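## Task

Remove both white insoles from the hanger and put them down flat on the table next to each other, near but not on top of one another. The remaining insole must stay clipped, and the hanger must stay on its rail.

## Robot and tools

Robot: two arms, left_arm and right_arm, each ending in a parallel gripper. The fingers point along the gripper's +z axis and spread along its y axis. end_effector_position is the point between the finger pads, roughly 1 cm behind the tips. A camera stand sits behind the arms.

Frames. The scene frame has its origin at table-top height, midway between the nominal bases. +x points out over the table, +z points up, and left_arm is on the +y side; this has nothing to do with which side of an image it appears on. Actual bases: left_arm at (-0.003, +0.332, 0) m, quat_wxyz (+1.000, 0, 0, +0.002); right_arm at (-0.052, -0.289, 0) m, quat_wxyz (+1.000, 0, 0, -0.023). Each arm reports its hand pose, Hand target and wrist-camera pose in its own base frame. Fixed cameras and the table use the scene frame. Every offset you send is measured along the axes of that arm's current Hand target, meaning the gripper's own axes.

The row format is shared by execute_actions and move. A row is always 14 numbers in [-1, 1], covering both arms even if only one moves: left_arm dx, dy, dz, rx, ry, rz, opening, then right_arm in the same order. The first six numbers are an offset from that arm's Hand target, not a pose. 1.0 equals 0.6 m of travel or 180 degrees of turn. rx, ry, rz form a single rotation vector. The opening is absolute: +1 is fully open (0.094 m) and -1 is shut. Sending six zeros re-requests the current Hand target. Since 0 is a real opening command, repeat an arm's current opening if its gripper should not change.

execute_actions(actions, cameras). actions is a list of actions. Each action is a table of up to 15 rows, one per 1/30 s control step, and a short table keeps its final row for the remaining steps. Every row inside one action counts from the Hand target at that action's start. A following action starts from the updated target, so sending the same offset again moves further. cameras is a list of names, ["all"], or []. When actions is empty, all cameras are shown by default; otherwise none are.

move(target, speed, blend, opening_speed, grip_force, blocking, cameras). This moves each gripper in a straight line. target is either one 14-number row or a list of up to 15 rows. Every row in the list is an offset from the same starting Hand targets, not from the previous row. speed is in m/s, from 0.002 to 2.9, default 0.25, and turning is capped at twice that value in rad/s. You can give one speed or one per target. blend, in metres, rounds off corners between listed targets; 0 means a full stop at each one. opening_speed is the rate of change of the commanded opening per second on the -1..+1 scale, at least 0.2; use it to close gently on soft parts. grip_force is the per-pad force cap in newtons, 10 to 50, given once or per arm, and it stays in effect until changed. Below full force the fingers close slowly. blocking=false returns after about 0.5 s while the motion carries on. Each move lasts at most 10 s. The result adds a "move:" line giving the ending (done, off_target, moving, held, fault) and any limits (limits=paced means the commanded pose was clipped; limits=held means steps were withheld). Any arm the ending does not mention is done, meaning within 10 mm and 2 degrees. Neither done nor off_target tells you whether the gripper is touching something. Moves do not steer around obstacles or the other arm.

wait(seconds, cameras): 0 to 10 s with the commands held; a running move carries on. stop(cameras): brings a running move to rest, which needs some distance. zoom_image(camera, region): region is [x0, y0, x1, y1] in image pixels, at most 504 by 504, and works only on the latest images. finished_scene(scene): ends the current scene and takes that scene's number; it cannot be reversed. The goal must still hold once the robot lets go.

Cameras: cam_head_left, cam_head_right, cam_high, cam_low, cam_left_wrist, cam_right_wrist, all 672x504. The wrist cameras are fisheye and follow their hands, and their images can lag slightly during motion. The calibration is approximate.

Result lines. end_effector_position (m) and end_effector_quat_wxyz are in base frame. Hand target is the last commanded pose after clipping, and the next offsets count from it. grip_measured uses the opening scale and reads slightly wide when empty; the last Joint positions entry is the opening in metres. Joint velocities may say "within noise". Joint torques include the arm's own weight. Motor temperatures are reported, plus a MOTOR HOT line at 75 °C. An OVER-TEMPERATURE FAULT at 90 °C folds that arm away for the rest of the scene. Tool commands shows the current commands.

Behaviour. Each step, orientation commands are clipped to within 40 degrees of the measured orientation. A gripper may come to rest a few centimetres short of its target, and a wait will not close that gap. Send the next action, or the remaining distance as an offset. A blocked arm keeps pushing until you command it back past its gripper. Faster moves stray more from the path and hit harder. Closing hard on a soft insole crushes it. To release, command an opening well above grip_measured. Joint ranges (rad): waist -2.618 to 3.054, shoulder 0 to 3.142, elbow 0 to 3.142 (straight at 2.901), wrist pitch ±1.571, wrist yaw ±1.571, wrist roll ±2.094.

Avoid: letting the grippers or wrist cameras touch each other, and closing a gripper on the other arm. Avoid hard hits on the rail, hanger or table, dropping or flinging an insole, and anything falling or being left off the table. Do not route paths near an arm's own base. Holding loads or stretched poses for a long time heats the motors. Loose objects may occasionally get a small push.

Each tool is called as name(argument=value, ...) on one line, values as JSON.

## Session

execute_actions(actions=[])

Scene clock: 0.00 s.
left_arm: end_effector_position=(+0.4313, -0.0028, +0.0755) grip_measured=+1.000 end_effector_quat_wxyz=(+0.569, -0.014, +0.822, +0.003) | right_arm: end_effector_position=(+0.4343, -0.0030, +0.1023) grip_measured=+1.000 end_effector_quat_wxyz=(+0.596, +0.040, +0.802, -0.016)
Joint positions: left_arm=[-0.029 1.741 0.481 0.899 -0.049 -0.03 0.094] | right_arm=[0.035 1.684 0.487 0.903 0.107 0.056 0.094]
Joint velocities: within noise
Joint torques (N m): no reading
Motor temperatures (°C): left_arm=[25 27 30 28 25 24 23] | right_arm=[27 24 24 26 24 28 24]
Heat: left arm: 30 °C; right arm: 28 °C.
Hand target: left_arm +0.4320, -0.0027, +0.0767; +0.569, -0.014, +0.822, +0.004 | right_arm +0.4352, -0.0031, +0.1045; +0.598, +0.041, +0.801, -0.016
Tool commands: left_gripper/opening=+1.0 right_gripper/opening=+1.0
camera_calibration:
cam_left_wrist: T_world_to_cam=[[0.095971, -0.992889, 0.070434, -0.0489327], [-0.934871, -0.114207, -0.336116, 0.416441], [0.341769, -0.0335893, -0.939183, 0.0514284], [0, 0, 0, 1]] pos_world=[0.376438, 0.000703025, 0.19172]
cam_right_wrist: T_world_to_cam=[[-0.00964744, -0.997638, 0.0680148, -0.00609384], [-0.9087, -0.0196411, -0.416988, 0.430196], [0.417339, -0.0658279, -0.906364, 0.0414153], [0, 0, 0, 1]] pos_world=[0.373576, 0.00509637, 0.217338]

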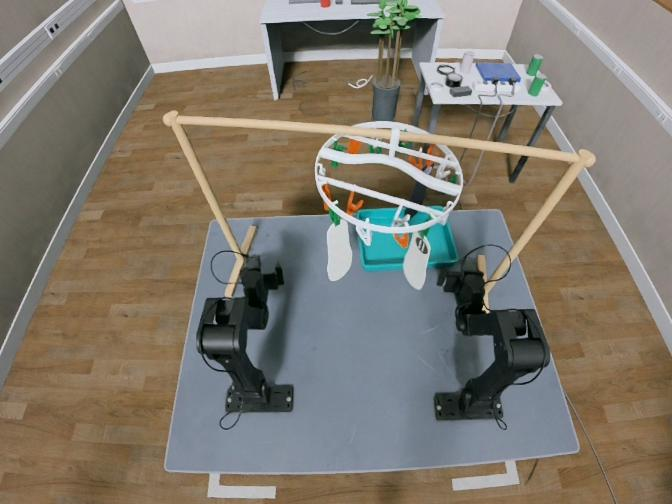

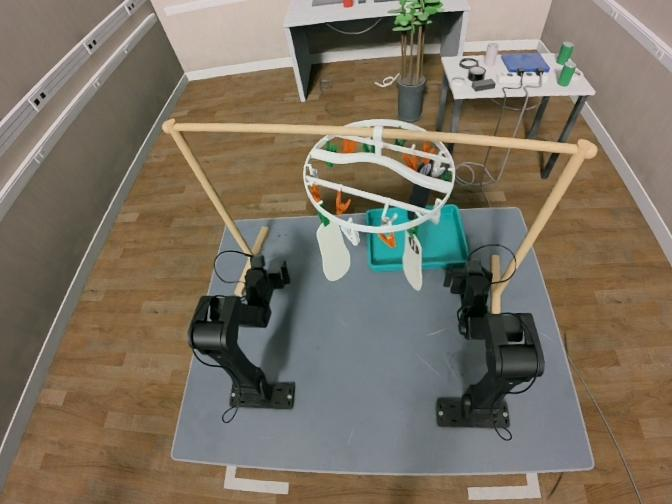

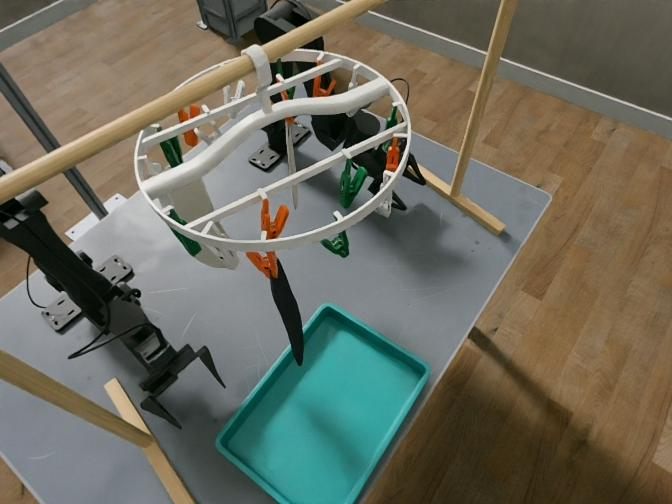

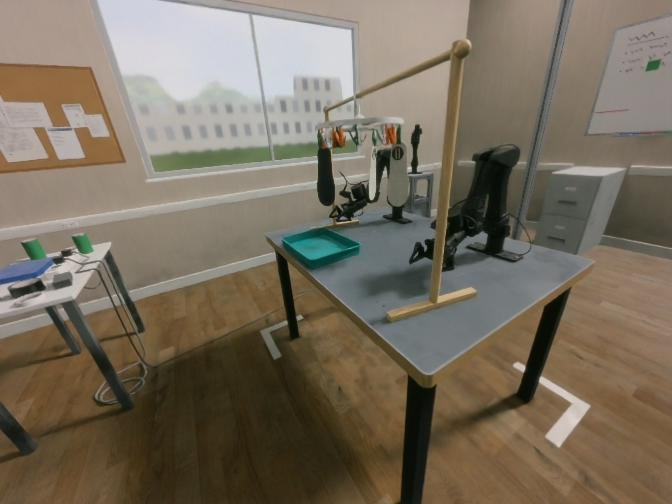

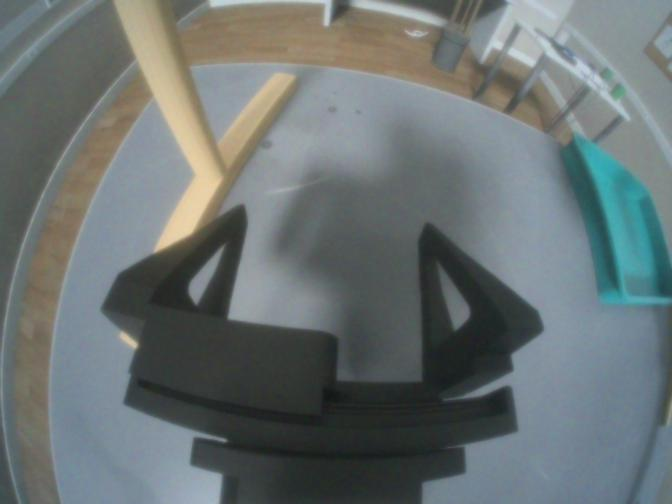

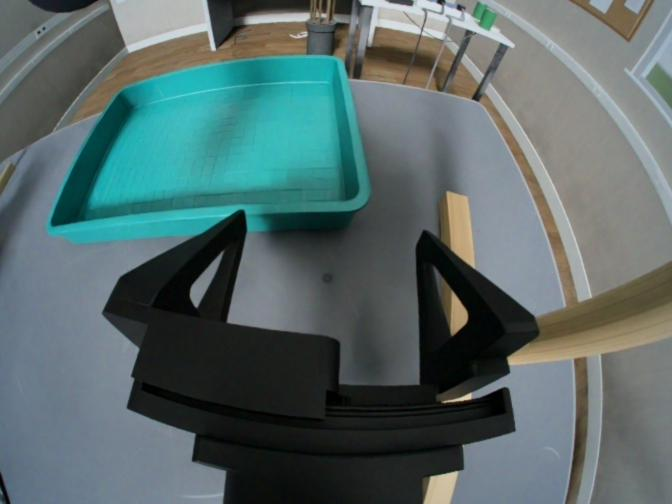

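zoom_image(camera="cam_head_left", region=[290, 110, 490, 310])

zoom_image(camera="cam_head_right", region=[290, 110, 490, 310])

zoom_image(camera="cam_high", region=[120, 30, 440, 290])

zoom_image(camera="cam_low", region=[300, 90, 440, 230])

Scaled by 2.520.

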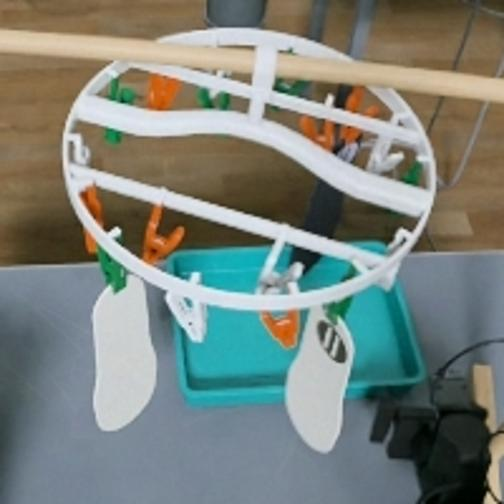

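Scaled by 2.520.

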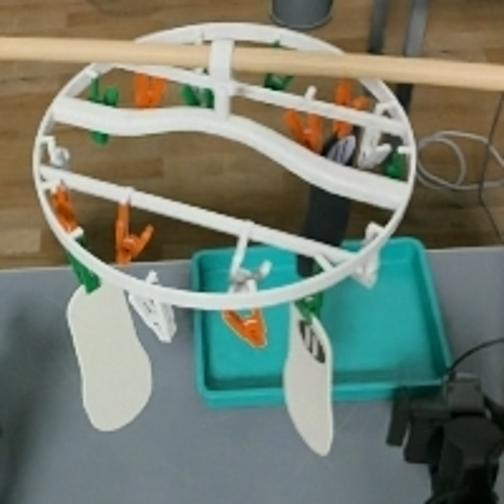

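Scaled by 1.575.

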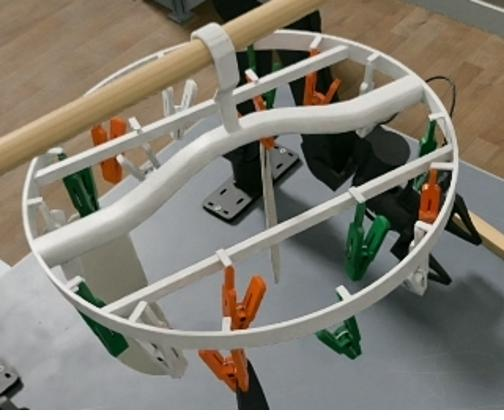

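Scaled by 3.600.

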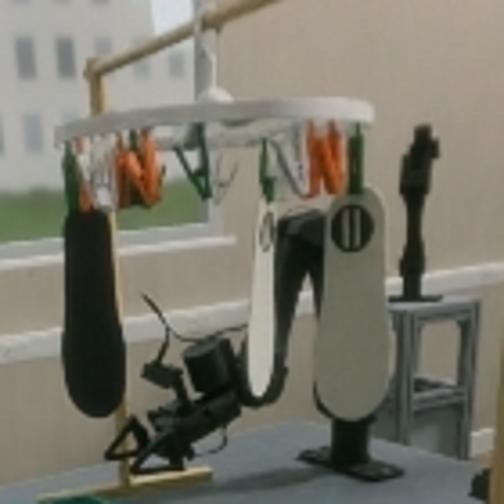

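move(target=[0.0285,-0.3835,-0.2693,0.2554,-0.1069,0.0493,1, 0.053,0.2585,-0.2467,-0.288,-0.082,-0.049,1], cameras=["all"])

Scene clock: 132.60 s.
left_arm: end_effector_position=(+0.2826, -0.2336, +0.1203) grip_measured=+1.000 end_effector_quat_wxyz=(+0.638, +0.269, +0.672, -0.264) | right_arm: end_effector_position=(+0.3039, +0.1608, +0.1235) grip_measured=+1.000 end_effector_quat_wxyz=(+0.639, -0.284, +0.659, +0.276)
Joint positions: left_arm=[-0.616 1.74 0.141 1.551 0.157 -0.003 0.094] | right_arm=[0.157 1.735 0.12 1.576 -0.658 -0.022 0.094]
Joint torques (N m): left_arm=[-0.61 -4.77 2.3 2.19 0.06 0.11] | right_arm=[0.66 -3.81 2.52 1.97 -0.16 -0.1]
Motor temperatures (°C): left_arm=[25 30 32 44 25 24 23] | right_arm=[27 28 28 41 24 28 24]
Heat: left arm: 44 °C; right arm: 41 °C.
Hand target: left_arm +0.2812, -0.2366, +0.1199; +0.654, +0.270, +0.653, -0.271 | right_arm +0.2978, +0.1638, +0.1199; +0.647, -0.285, +0.647, +0.285
Off the commanded pose: left_arm 0.003 m, 3 deg | right_arm 0.008 m, 2 deg.
joint sent to its limit (left arm) — joint 4 (wrist pitch), upper limit. The joint targets are off in orientation, not in position.
joint sent to its limit (right arm) — joint 4 (wrist pitch), upper limit. The joint targets still meet the commanded pose.
move: off_target (left_arm)
camera_calibration:
cam_left_wrist: T_world_to_cam=[[-0.661458, -0.744665, 0.0891455, 0.00272095], [-0.628307, 0.485312, -0.608032, 0.352241], [0.409517, -0.458198, -0.788892, 0.000223759], [0, 0, 0, 1]] pos_world=[0.223023, -0.168818, 0.214108]
cam_right_wrist: T_world_to_cam=[[0.75574, -0.646289, 0.105675, -0.139091], [-0.448836, -0.628687, -0.635058, 0.308847], [0.476868, 0.432508, -0.765202, 0.0102404], [0, 0, 0, 1]] pos_world=[0.238855, 0.0998464, 0.21867]

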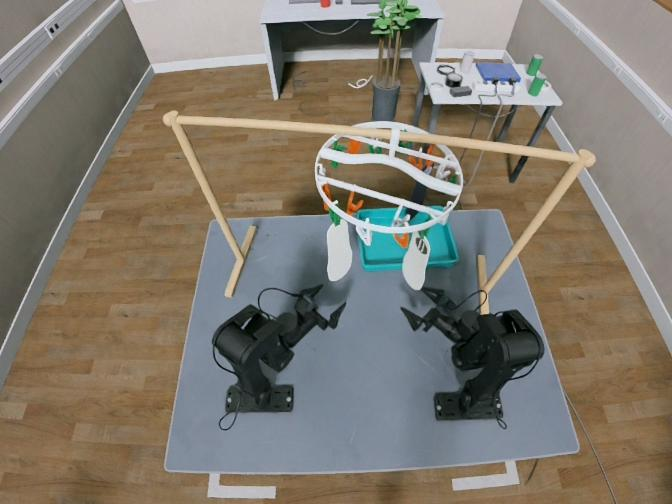

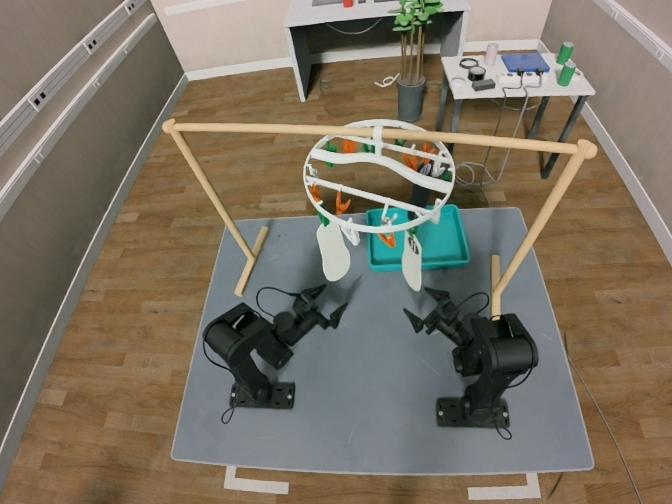

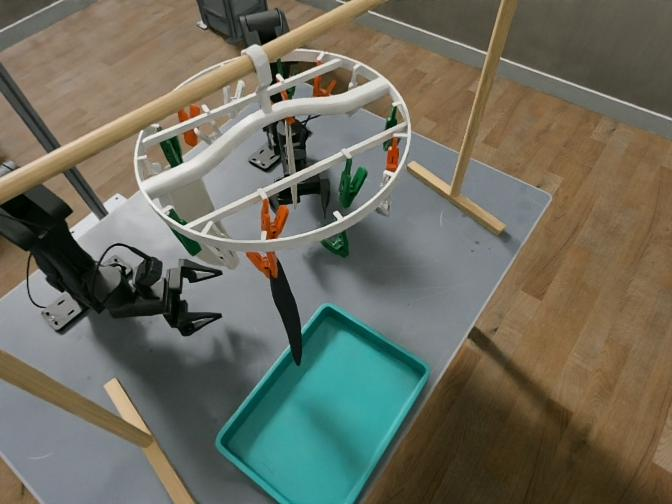

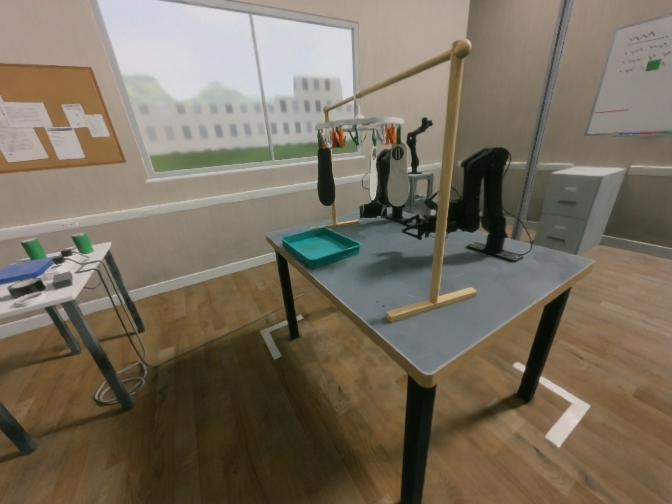

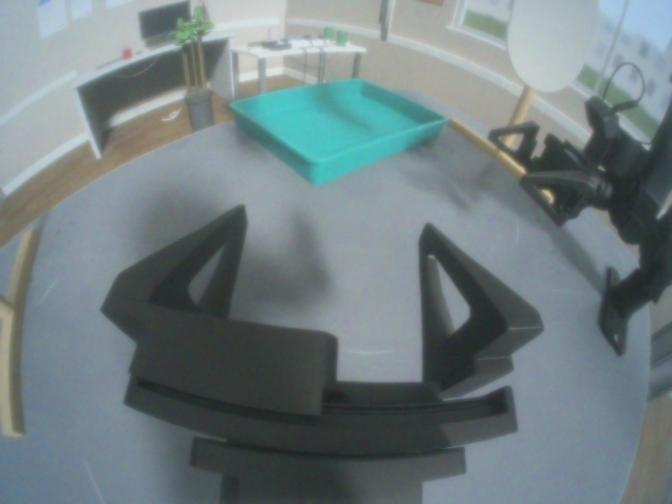

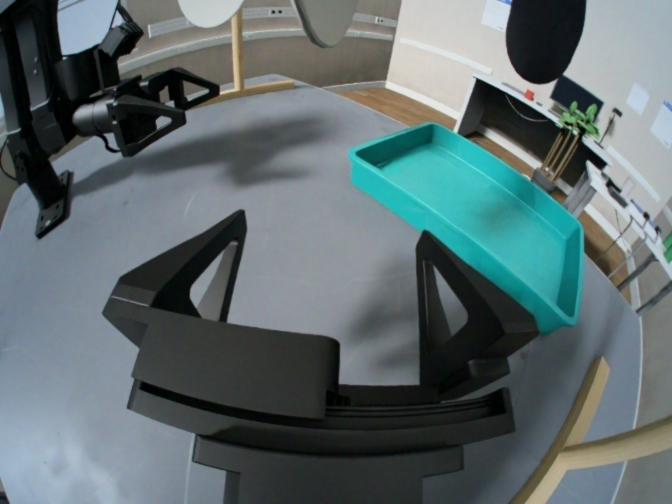

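zoom_image(camera="cam_right_wrist", region=[170, 0, 420, 120])

zoom_image(camera="cam_head_left", region=[270, 200, 470, 350])

Scaled by 2.016 from the camera's 672x504 image, which has a finer 960x720 frame.

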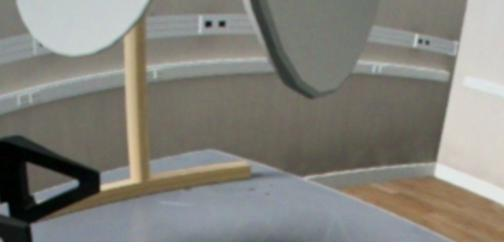

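Scaled by 2.520.

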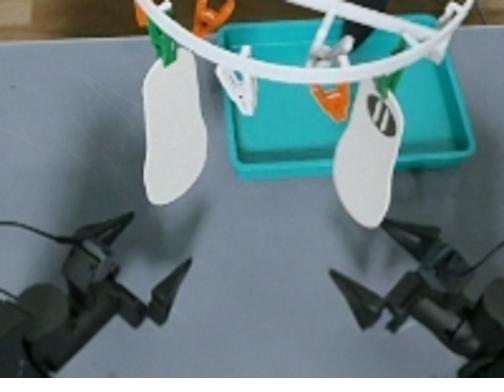

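move(target=[[0,0,0,0,0,0,1, 0,0.009,0.003,0.1278,0,0,1],[-0.317,0,0,0,0,0,1, -0.3,0.009,0.003,0.1278,0,0,1]], speed=0.2, cameras=["all"])

Scene clock: 177.50 s.
left_arm: end_effector_position=(+0.2833, -0.2344, +0.3003) grip_measured=+1.000 end_effector_quat_wxyz=(+0.651, +0.267, +0.659, -0.267) | right_arm: end_effector_position=(+0.2953, +0.1676, +0.2860) grip_measured=+1.000 end_effector_quat_wxyz=(+0.686, -0.154, +0.696, +0.146)
Joint positions: left_arm=[-0.616 0.957 0.591 0.356 0.158 -0.003 0.094] | right_arm=[0.61 0.815 0.493 0.305 0.183 -0.004 0.094]
Joint torques (N m): left_arm=[-0.64 -3.23 8.18 1.94 0.04 0.04] | right_arm=[0.4 -1.06 12.41 1.77 0.04 0.04]
Heat: left arm: 47 °C; right arm: 42 °C.
Hand target: left_arm +0.2811, -0.2365, +0.3101; +0.654, +0.270, +0.653, -0.271 | right_arm +0.2951, +0.1688, +0.2998; +0.691, -0.151, +0.691, +0.150
Off the commanded pose: left_arm 0.010 m, 1 deg | right_arm 0.014 m, 1 deg.
move: off_target (right_arm)
camera_calibration:
cam_left_wrist: T_world_to_cam=[[-0.665009, -0.741992, 0.0849172, -0.0105591], [-0.608357, 0.472236, -0.637883, 0.462785], [0.433203, -0.475858, -0.765437, 0.123668], [0, 0, 0, 1]] pos_world=[0.220943, -0.16753, 0.390759]
cam_right_wrist: T_world_to_cam=[[0.453514, -0.883825, 0.114798, -0.018929], [-0.643032, -0.41367, -0.644505, 0.436462], [0.617118, 0.218473, -0.755933, 0.127516], [0, 0, 0, 1]] pos_world=[0.210551, 0.135963, 0.379869]

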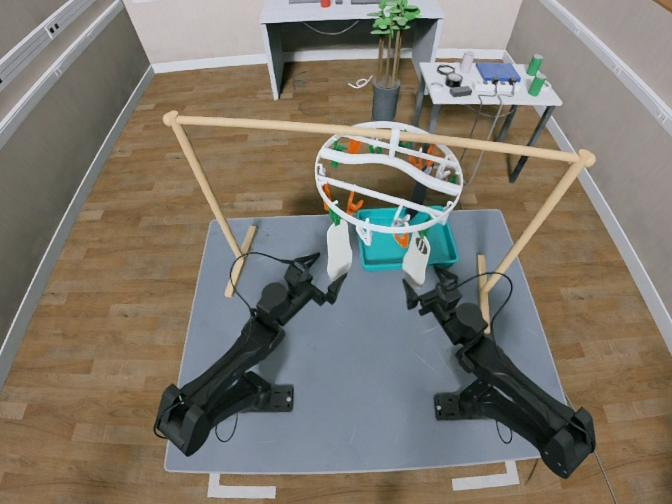

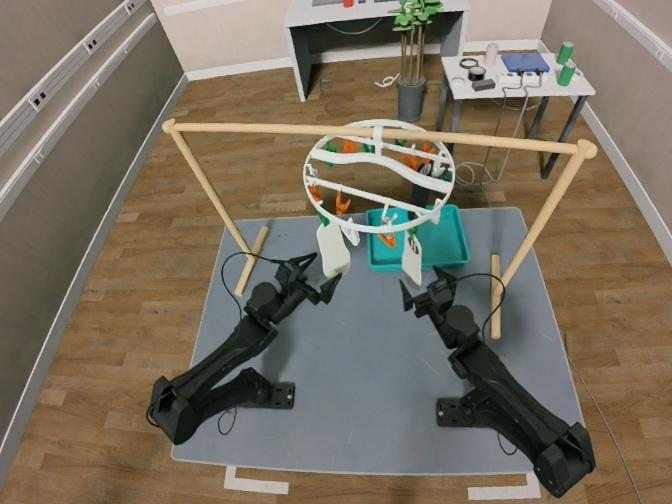

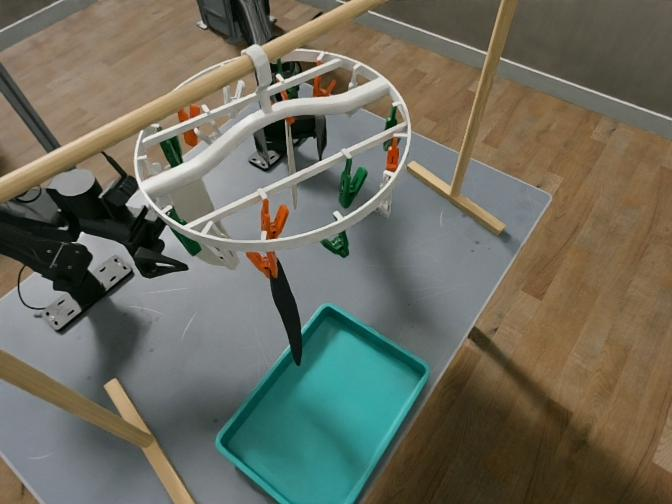

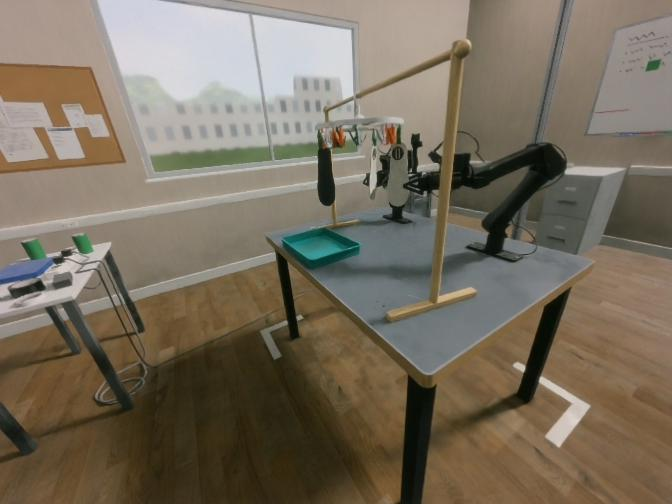

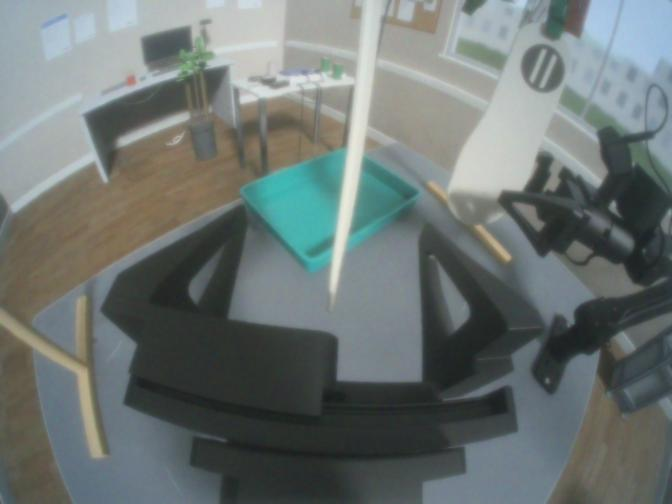

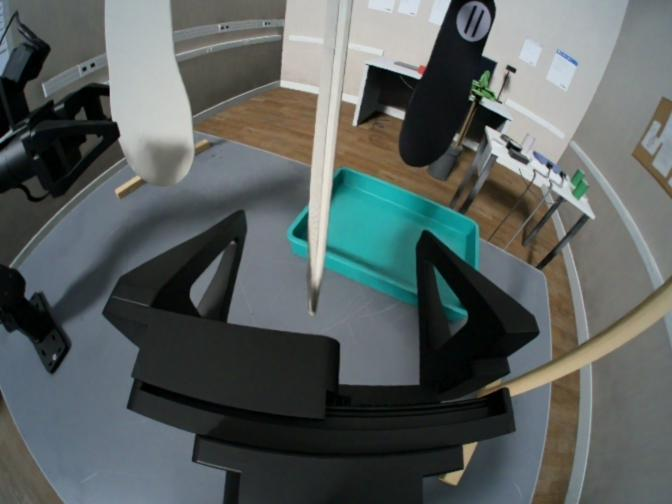

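move(target=[0,0,0,0,0,0,-1,0,0,0,0,0,0,-1], opening_speed=1, cameras=["cam_high","cam_head_left","cam_left_wrist","cam_right_wrist"])

Scene clock: 186.10 s.
left_arm: end_effector_position=(+0.2833, -0.2344, +0.3001) grip_measured=-0.956 end_effector_quat_wxyz=(+0.650, +0.267, +0.659, -0.267) | right_arm: end_effector_position=(+0.2953, +0.1676, +0.2857) grip_measured=-0.970 end_effector_quat_wxyz=(+0.685, -0.154, +0.697, +0.146)
Joint positions: left_arm=[-0.616 0.957 0.591 0.355 0.158 -0.003 0.002] | right_arm=[0.61 0.815 0.493 0.304 0.183 -0.004 0.001]
Joint torques (N m): left_arm=[-0.51 -3.23 8.17 1.94 0.05 0.04] | right_arm=[0.39 -1.06 12.41 1.79 0.04 0.04]
Heat: left arm: 46 °C; right arm: 42 °C.
Hand target: left_arm +0.2811, -0.2365, +0.3101; +0.654, +0.270, +0.653, -0.271 | right_arm +0.2951, +0.1688, +0.2998; +0.691, -0.151, +0.691, +0.150
Off the commanded pose: left_arm 0.010 m, 1 deg | right_arm 0.014 m, 1 deg.
move: off_target (right_arm)
camera_calibration:
cam_left_wrist: T_world_to_cam=[[-0.664941, -0.742035, 0.0850713, -0.0105667], [-0.608794, 0.472482, -0.637284, 0.462686], [0.432692, -0.475547, -0.765919, 0.123902], [0, 0, 0, 1]] pos_world=[0.221043, -0.16753, 0.39066]
cam_right_wrist: T_world_to_cam=[[0.453605, -0.883758, 0.114951, -0.0189037], [-0.643632, -0.414075, -0.643646, 0.436232], [0.616426, 0.217974, -0.756642, 0.127825], [0, 0, 0, 1]] pos_world=[0.210553, 0.136064, 0.379669]
Images, in order (width x height): cam_head_left 672x504, cam_high 672x504, cam_left_wrist 672x504, cam_right_wrist 672x504.

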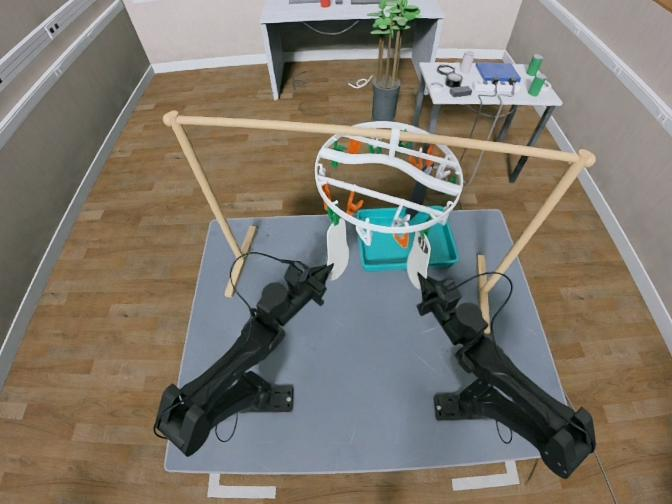

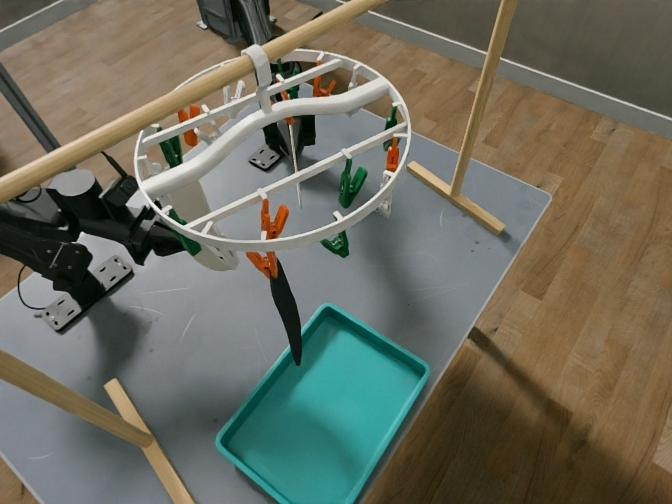

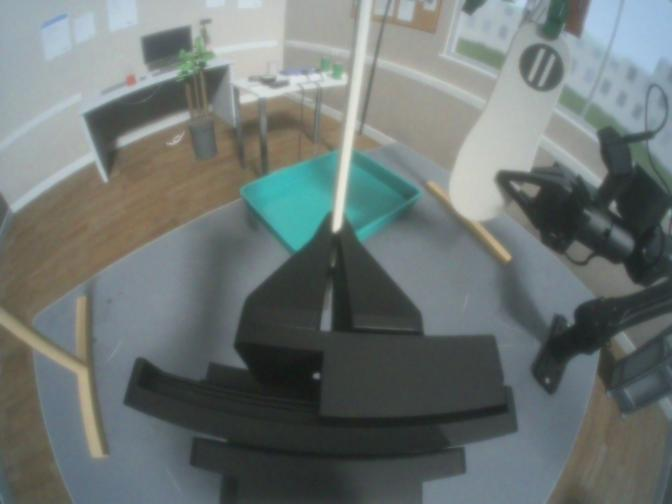

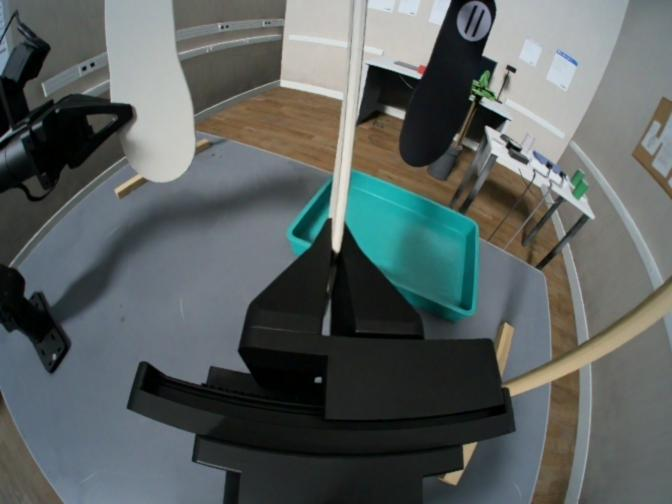

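move(target=[0.17,0,0,0,0,0,-1,0.17,0,0,0,0,0,-1], speed=0.12, cameras=["cam_high","cam_head_left","cam_left_wrist","cam_right_wrist"])

Scene clock: 197.23 s.
left_arm: end_effector_position=(+0.2832, -0.2342, +0.2104) grip_measured=-0.956 end_effector_quat_wxyz=(+0.656, +0.266, +0.654, -0.269) | right_arm: end_effector_position=(+0.2971, +0.1688, +0.2030) grip_measured=-0.972 end_effector_quat_wxyz=(+0.693, -0.150, +0.689, +0.149)
Joint positions: left_arm=[-0.616 1.169 0.281 0.892 0.158 -0.003 0.002] | right_arm=[0.61 1.037 0.187 0.856 0.183 -0.004 0.001]
Joint torques (N m): left_arm=[-0.59 -2.84 4.9 2.19 0.04 0.04] | right_arm=[0.4 -1.25 6.56 2.14 0.03 0.04]
Heat: left arm: 45 °C; right arm: 41 °C.
Hand target: left_arm +0.2811, -0.2365, +0.2081; +0.653, +0.270, +0.653, -0.271 | right_arm +0.2950, +0.1687, +0.1979; +0.691, -0.151, +0.691, +0.151
Off the commanded pose: left_arm 0.004 m, 1 deg | right_arm 0.006 m, 0 deg.
move: done
camera_calibration:
cam_left_wrist: T_world_to_cam=[[-0.665705, -0.741542, 0.0833847, -0.00226429], [-0.601138, 0.466716, -0.648698, 0.404249], [0.44212, -0.481967, -0.756464, 0.049199], [0, 0, 0, 1]] pos_world=[0.219751, -0.166636, 0.299642]
cam_right_wrist: T_world_to_cam=[[0.451037, -0.885491, 0.111673, -0.00745091], [-0.630945, -0.404846, -0.661822, 0.383033], [0.631248, 0.228046, -0.741297, 0.0545255], [0, 0, 0, 1]] pos_world=[0.210614, 0.136037, 0.294751]
Images, in order (width x height): cam_head_left 672x504, cam_high 672x504, cam_left_wrist 672x504, cam_right_wrist 672x504.

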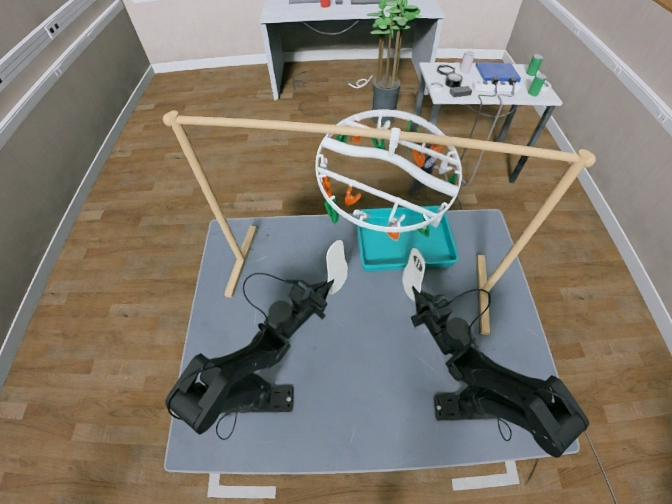

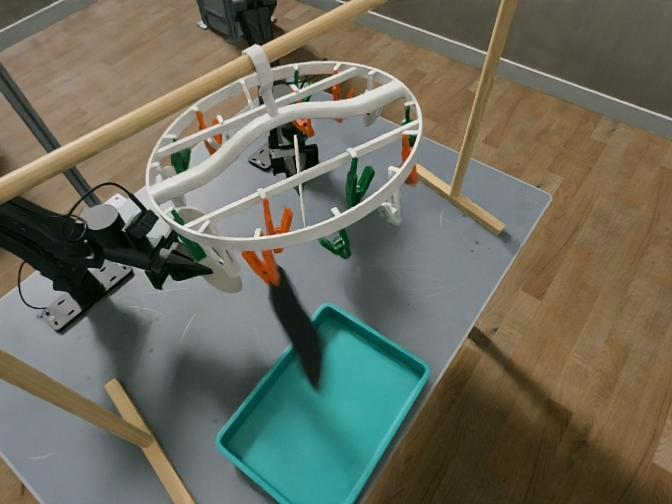

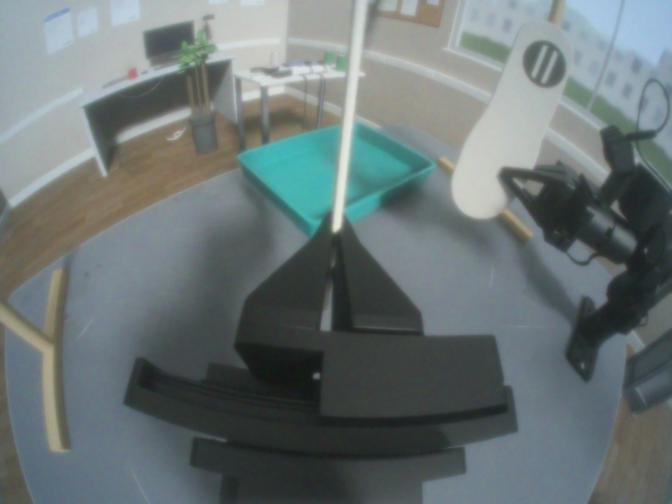

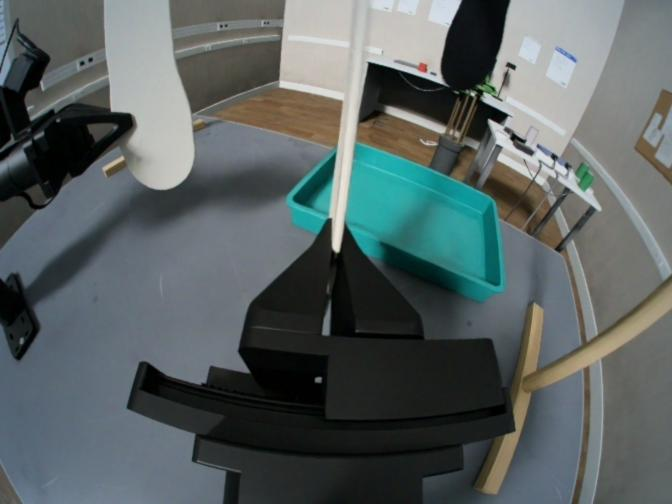

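move(target=[[0,0,0,0,0,0,-1,0,-0.154,-0.063,0,0,0,-1],[0.1133,-0.0348,0.0866,-0.0435,0.3217,0.3833,-1,0,-0.154,-0.063,0,0,0,-1]], speed=0.5, blend=[0.03,0], cameras=["cam_head_right","cam_low","cam_head_left","cam_left_wrist"])

Scene clock: 213.07 s.
left_arm: end_effector_position=(+0.3012, -0.2841, +0.1385) grip_measured=-0.956 end_effector_quat_wxyz=(+0.328, +0.631, +0.626, +0.321) | right_arm: end_effector_position=(+0.2978, +0.0700, +0.1986) grip_measured=-0.972 end_effector_quat_wxyz=(+0.695, -0.149, +0.687, +0.151)
Joint positions: left_arm=[-1.074 1.657 1.09 -0.401 -0.791 0.764 0.002] | right_arm=[-0.044 0.816 0.101 0.727 -0.472 0.007 0.001]
Joint torques (N m): left_arm=[-0.5 -6.23 7.53 1.24 -0.53 -0.14] | right_arm=[-0.61 -0.08 9.17 1.71 -0.11 -0.09]
Heat: left arm: 45 °C; right arm: 44 °C.
Hand target: left_arm +0.3031, -0.2881, +0.1401; +0.327, +0.627, +0.627, +0.326 | right_arm +0.2991, +0.0691, +0.1980; +0.691, -0.151, +0.691, +0.151
Off the commanded pose: left_arm 0.005 m, 1 deg | right_arm 0.002 m, 1 deg.
move: done
camera_calibration:
cam_left_wrist: T_world_to_cam=[[-0.541875, -0.078766, -0.83676, 0.25724], [-0.661069, 0.654745, 0.366467, 0.322546], [0.518999, 0.751735, -0.406859, 0.241718], [0, 0, 0, 1]] pos_world=[0.227165, -0.372632, 0.195391]
Images, in order (width x height): cam_head_left 672x504, cam_head_right 672x504, cam_low 672x504, cam_left_wrist 672x504.

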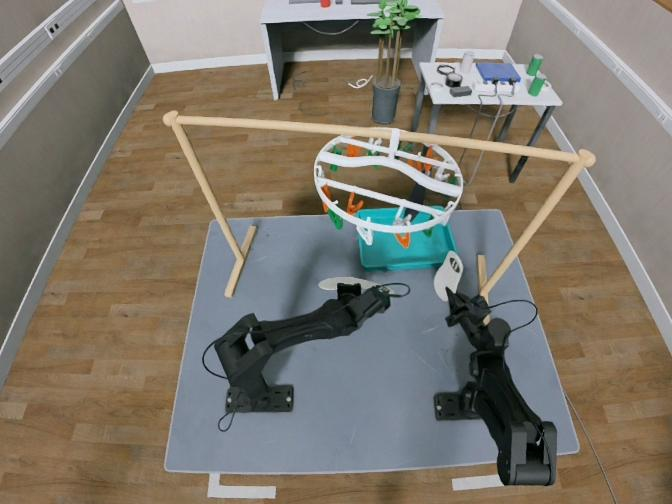

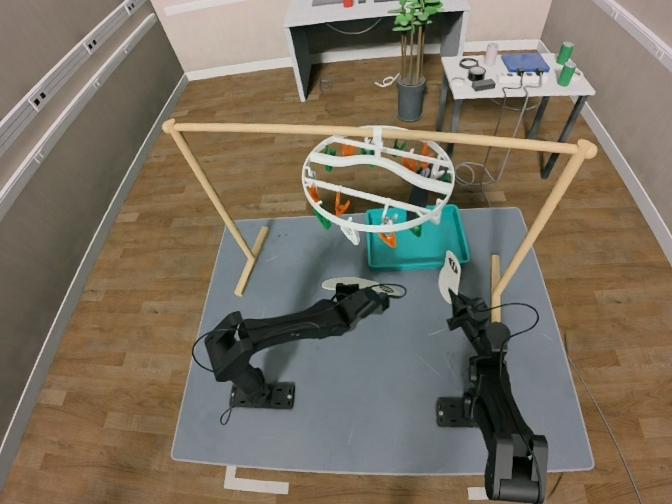

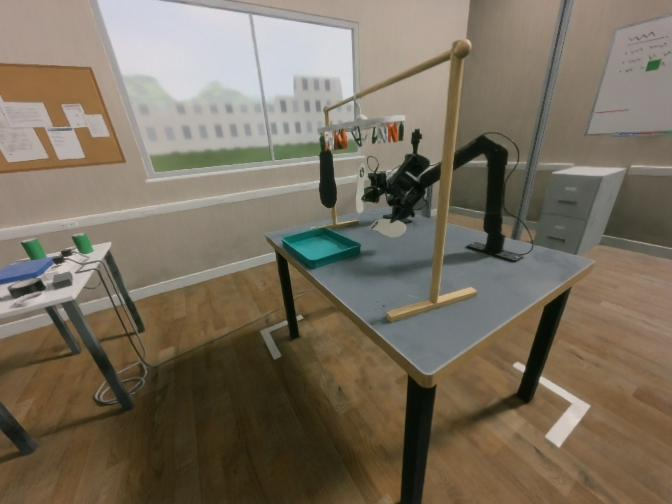

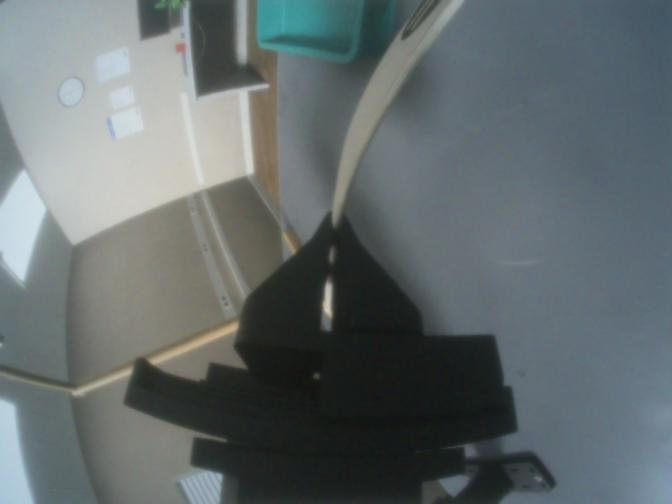

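move(target=[[0,-0.1324,0.0928,0,0,0,-1,0,0,0,0,0,0,-1],[0,-0.1324,0.0928,0,0,0,-0.5,0,0,0,0,0,0,-1],[0,-0.2226,-0.0068,0,0,0,-0.5,0,0,0,0,0,0,-1],[0.25,-0.0586,-0.1218,0,0,0,-0.5,0,0,0,0,0,0,-1]], speed=[0.12,0.12,0.12,0.3], cameras=["cam_head_right","cam_low","cam_head_left","cam_right_wrist","cam_high"])

Scene clock: 232.87 s.
left_arm: end_effector_position=(+0.2239, -0.1403, +0.1523) grip_measured=-0.502 end_effector_quat_wxyz=(+0.330, +0.626, +0.627, +0.326) | right_arm: end_effector_position=(+0.2978, +0.0700, +0.1985) grip_measured=-0.972 end_effector_quat_wxyz=(+0.695, -0.149, +0.687, +0.151)
Joint positions: left_arm=[-1.08 0.956 0.632 -0.646 -0.808 0.751 0.023] | right_arm=[-0.044 0.816 0.101 0.727 -0.472 0.007 0.001]
Joint torques (N m): left_arm=[0.36 -2.55 5.86 1.23 -0.35 0.03] | right_arm=[-0.59 -0.08 9.18 1.72 -0.11 -0.09]
Heat: left arm: 42 °C; right arm: 43 °C.
Hand target: left_arm +0.2231, -0.1381, +0.1531; +0.327, +0.627, +0.627, +0.326 | right_arm +0.2991, +0.0691, +0.1979; +0.691, -0.151, +0.691, +0.151
Off the commanded pose: left_arm 0.002 m, 0 deg | right_arm 0.002 m, 1 deg.
move: done
camera_calibration:
cam_right_wrist: T_world_to_cam=[[0.451771, -0.885613, 0.107668, -0.094244], [-0.62849, -0.401591, -0.666126, 0.340488], [0.633169, 0.233268, -0.738026, 0.0717984], [0, 0, 0, 1]] pos_world=[0.21111, 0.0365251, 0.289944]
Images, in order (width x height): cam_head_left 672x504, cam_head_right 672x504, cam_high 672x504, cam_low 672x504, cam_right_wrist 672x504.

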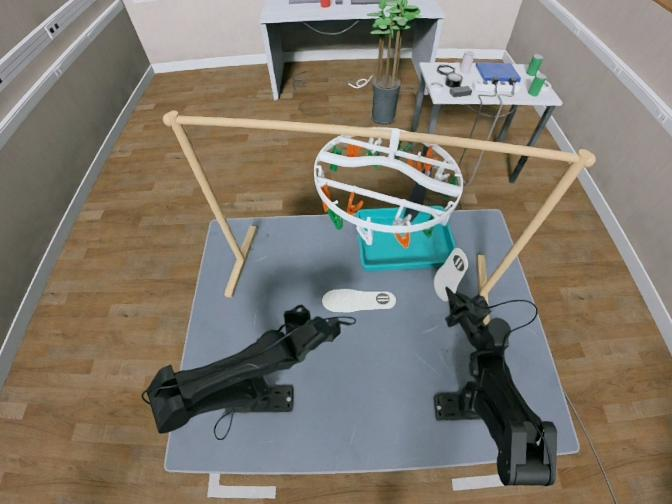

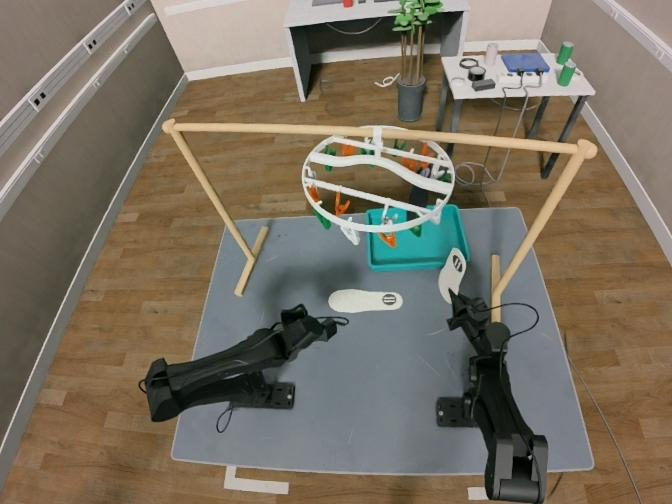

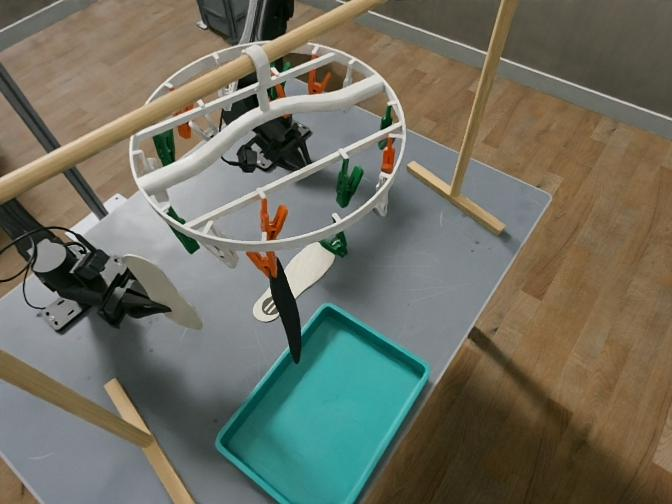

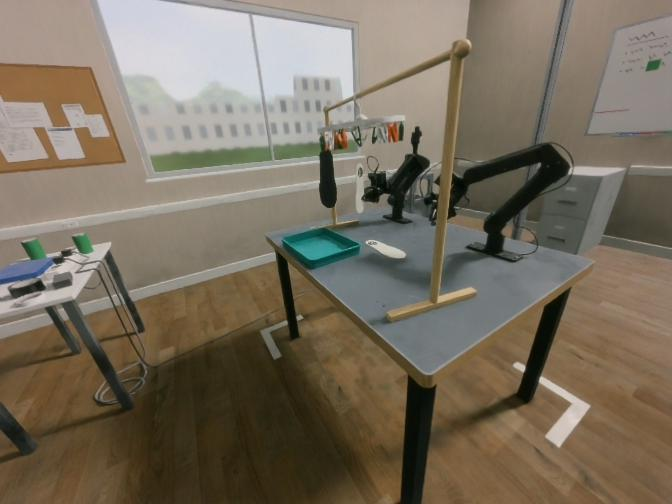

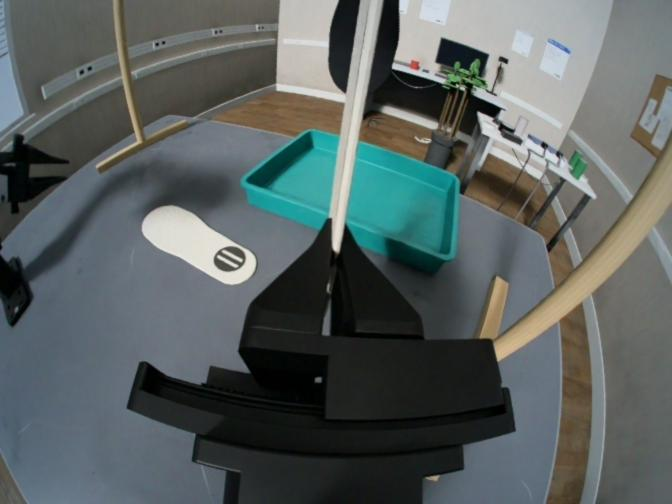

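move(target=[[0.25,0,0,0,0,0,-0.5,0,0,0,0,0,0,-1],[0.25,0,0,0,0,0,-0.5,0.13,0.337,0.048,-0.0568,0.239,-0.44,-1]], speed=0.5, blend=[0.05,0], cameras=["cam_head_right","cam_head_left","cam_right_wrist"])

Scene clock: 254.70 s.
left_arm: end_effector_position=(+0.2250, +0.0131, +0.1549) grip_measured=-0.502 end_effector_quat_wxyz=(+0.328, +0.624, +0.625, +0.334) | right_arm: end_effector_position=(+0.2392, +0.2589, +0.1129) grip_measured=-0.972 end_effector_quat_wxyz=(-0.329, +0.648, -0.611, +0.315)
Joint positions: left_arm=[0.137 0.404 0.459 -0.655 0.104 1.651 0.023] | right_arm=[1.213 1.51 0.853 -0.411 0.84 -0.645 0.001]
Joint torques (N m): left_arm=[0.75 1.39 6.13 1.79 0.17 0.03] | right_arm=[0.58 -4.36 10.77 0.92 0.59 0.14]
Heat: left arm: 42 °C; right arm: 43 °C.
Hand target: left_arm +0.2231, +0.0120, +0.1529; +0.327, +0.627, +0.627, +0.326 | right_arm +0.2411, +0.2648, +0.1200; -0.334, +0.641, -0.613, +0.319
Off the commanded pose: left_arm 0.003 m, 1 deg | right_arm 0.009 m, 1 deg.
move: done
camera_calibration:
cam_right_wrist: T_world_to_cam=[[0.609782, 0.147522, 0.778719, -0.272262], [-0.506785, -0.682848, 0.526201, 0.231572], [0.609373, -0.715511, -0.341626, 0.208186], [0, 0, 0, 1]] pos_world=[0.156515, 0.347252, 0.161284]
Images, in order (width x height): cam_head_left 672x504, cam_head_right 672x504, cam_right_wrist 672x504.

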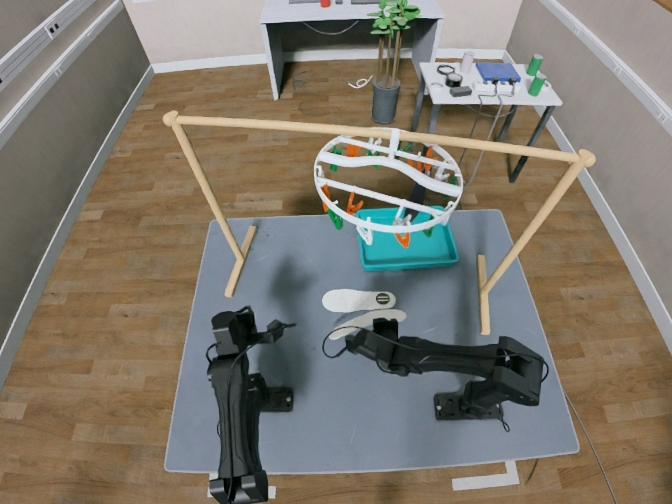

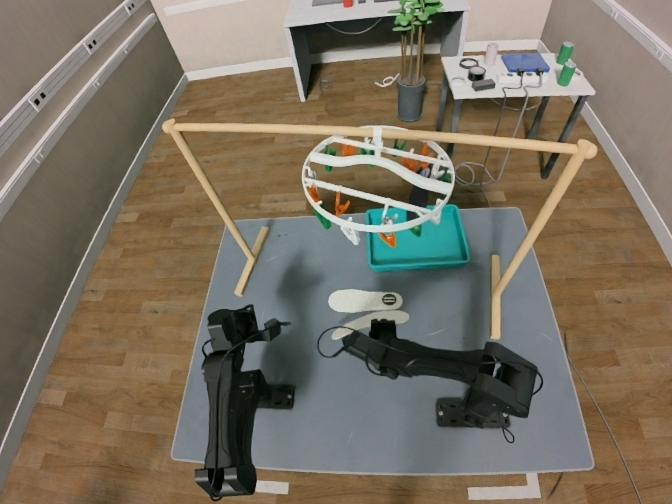

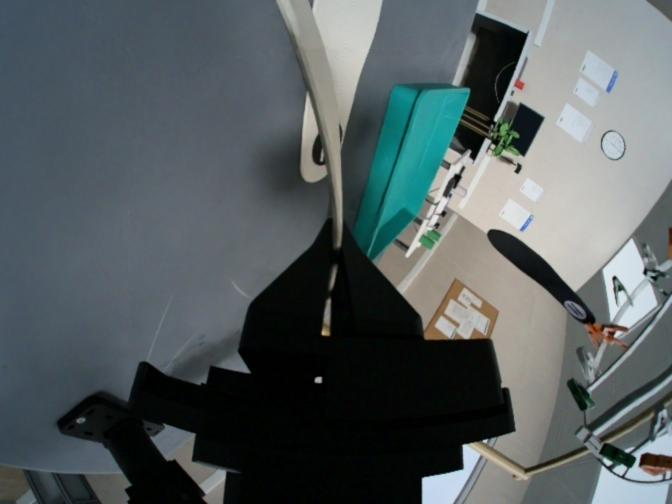

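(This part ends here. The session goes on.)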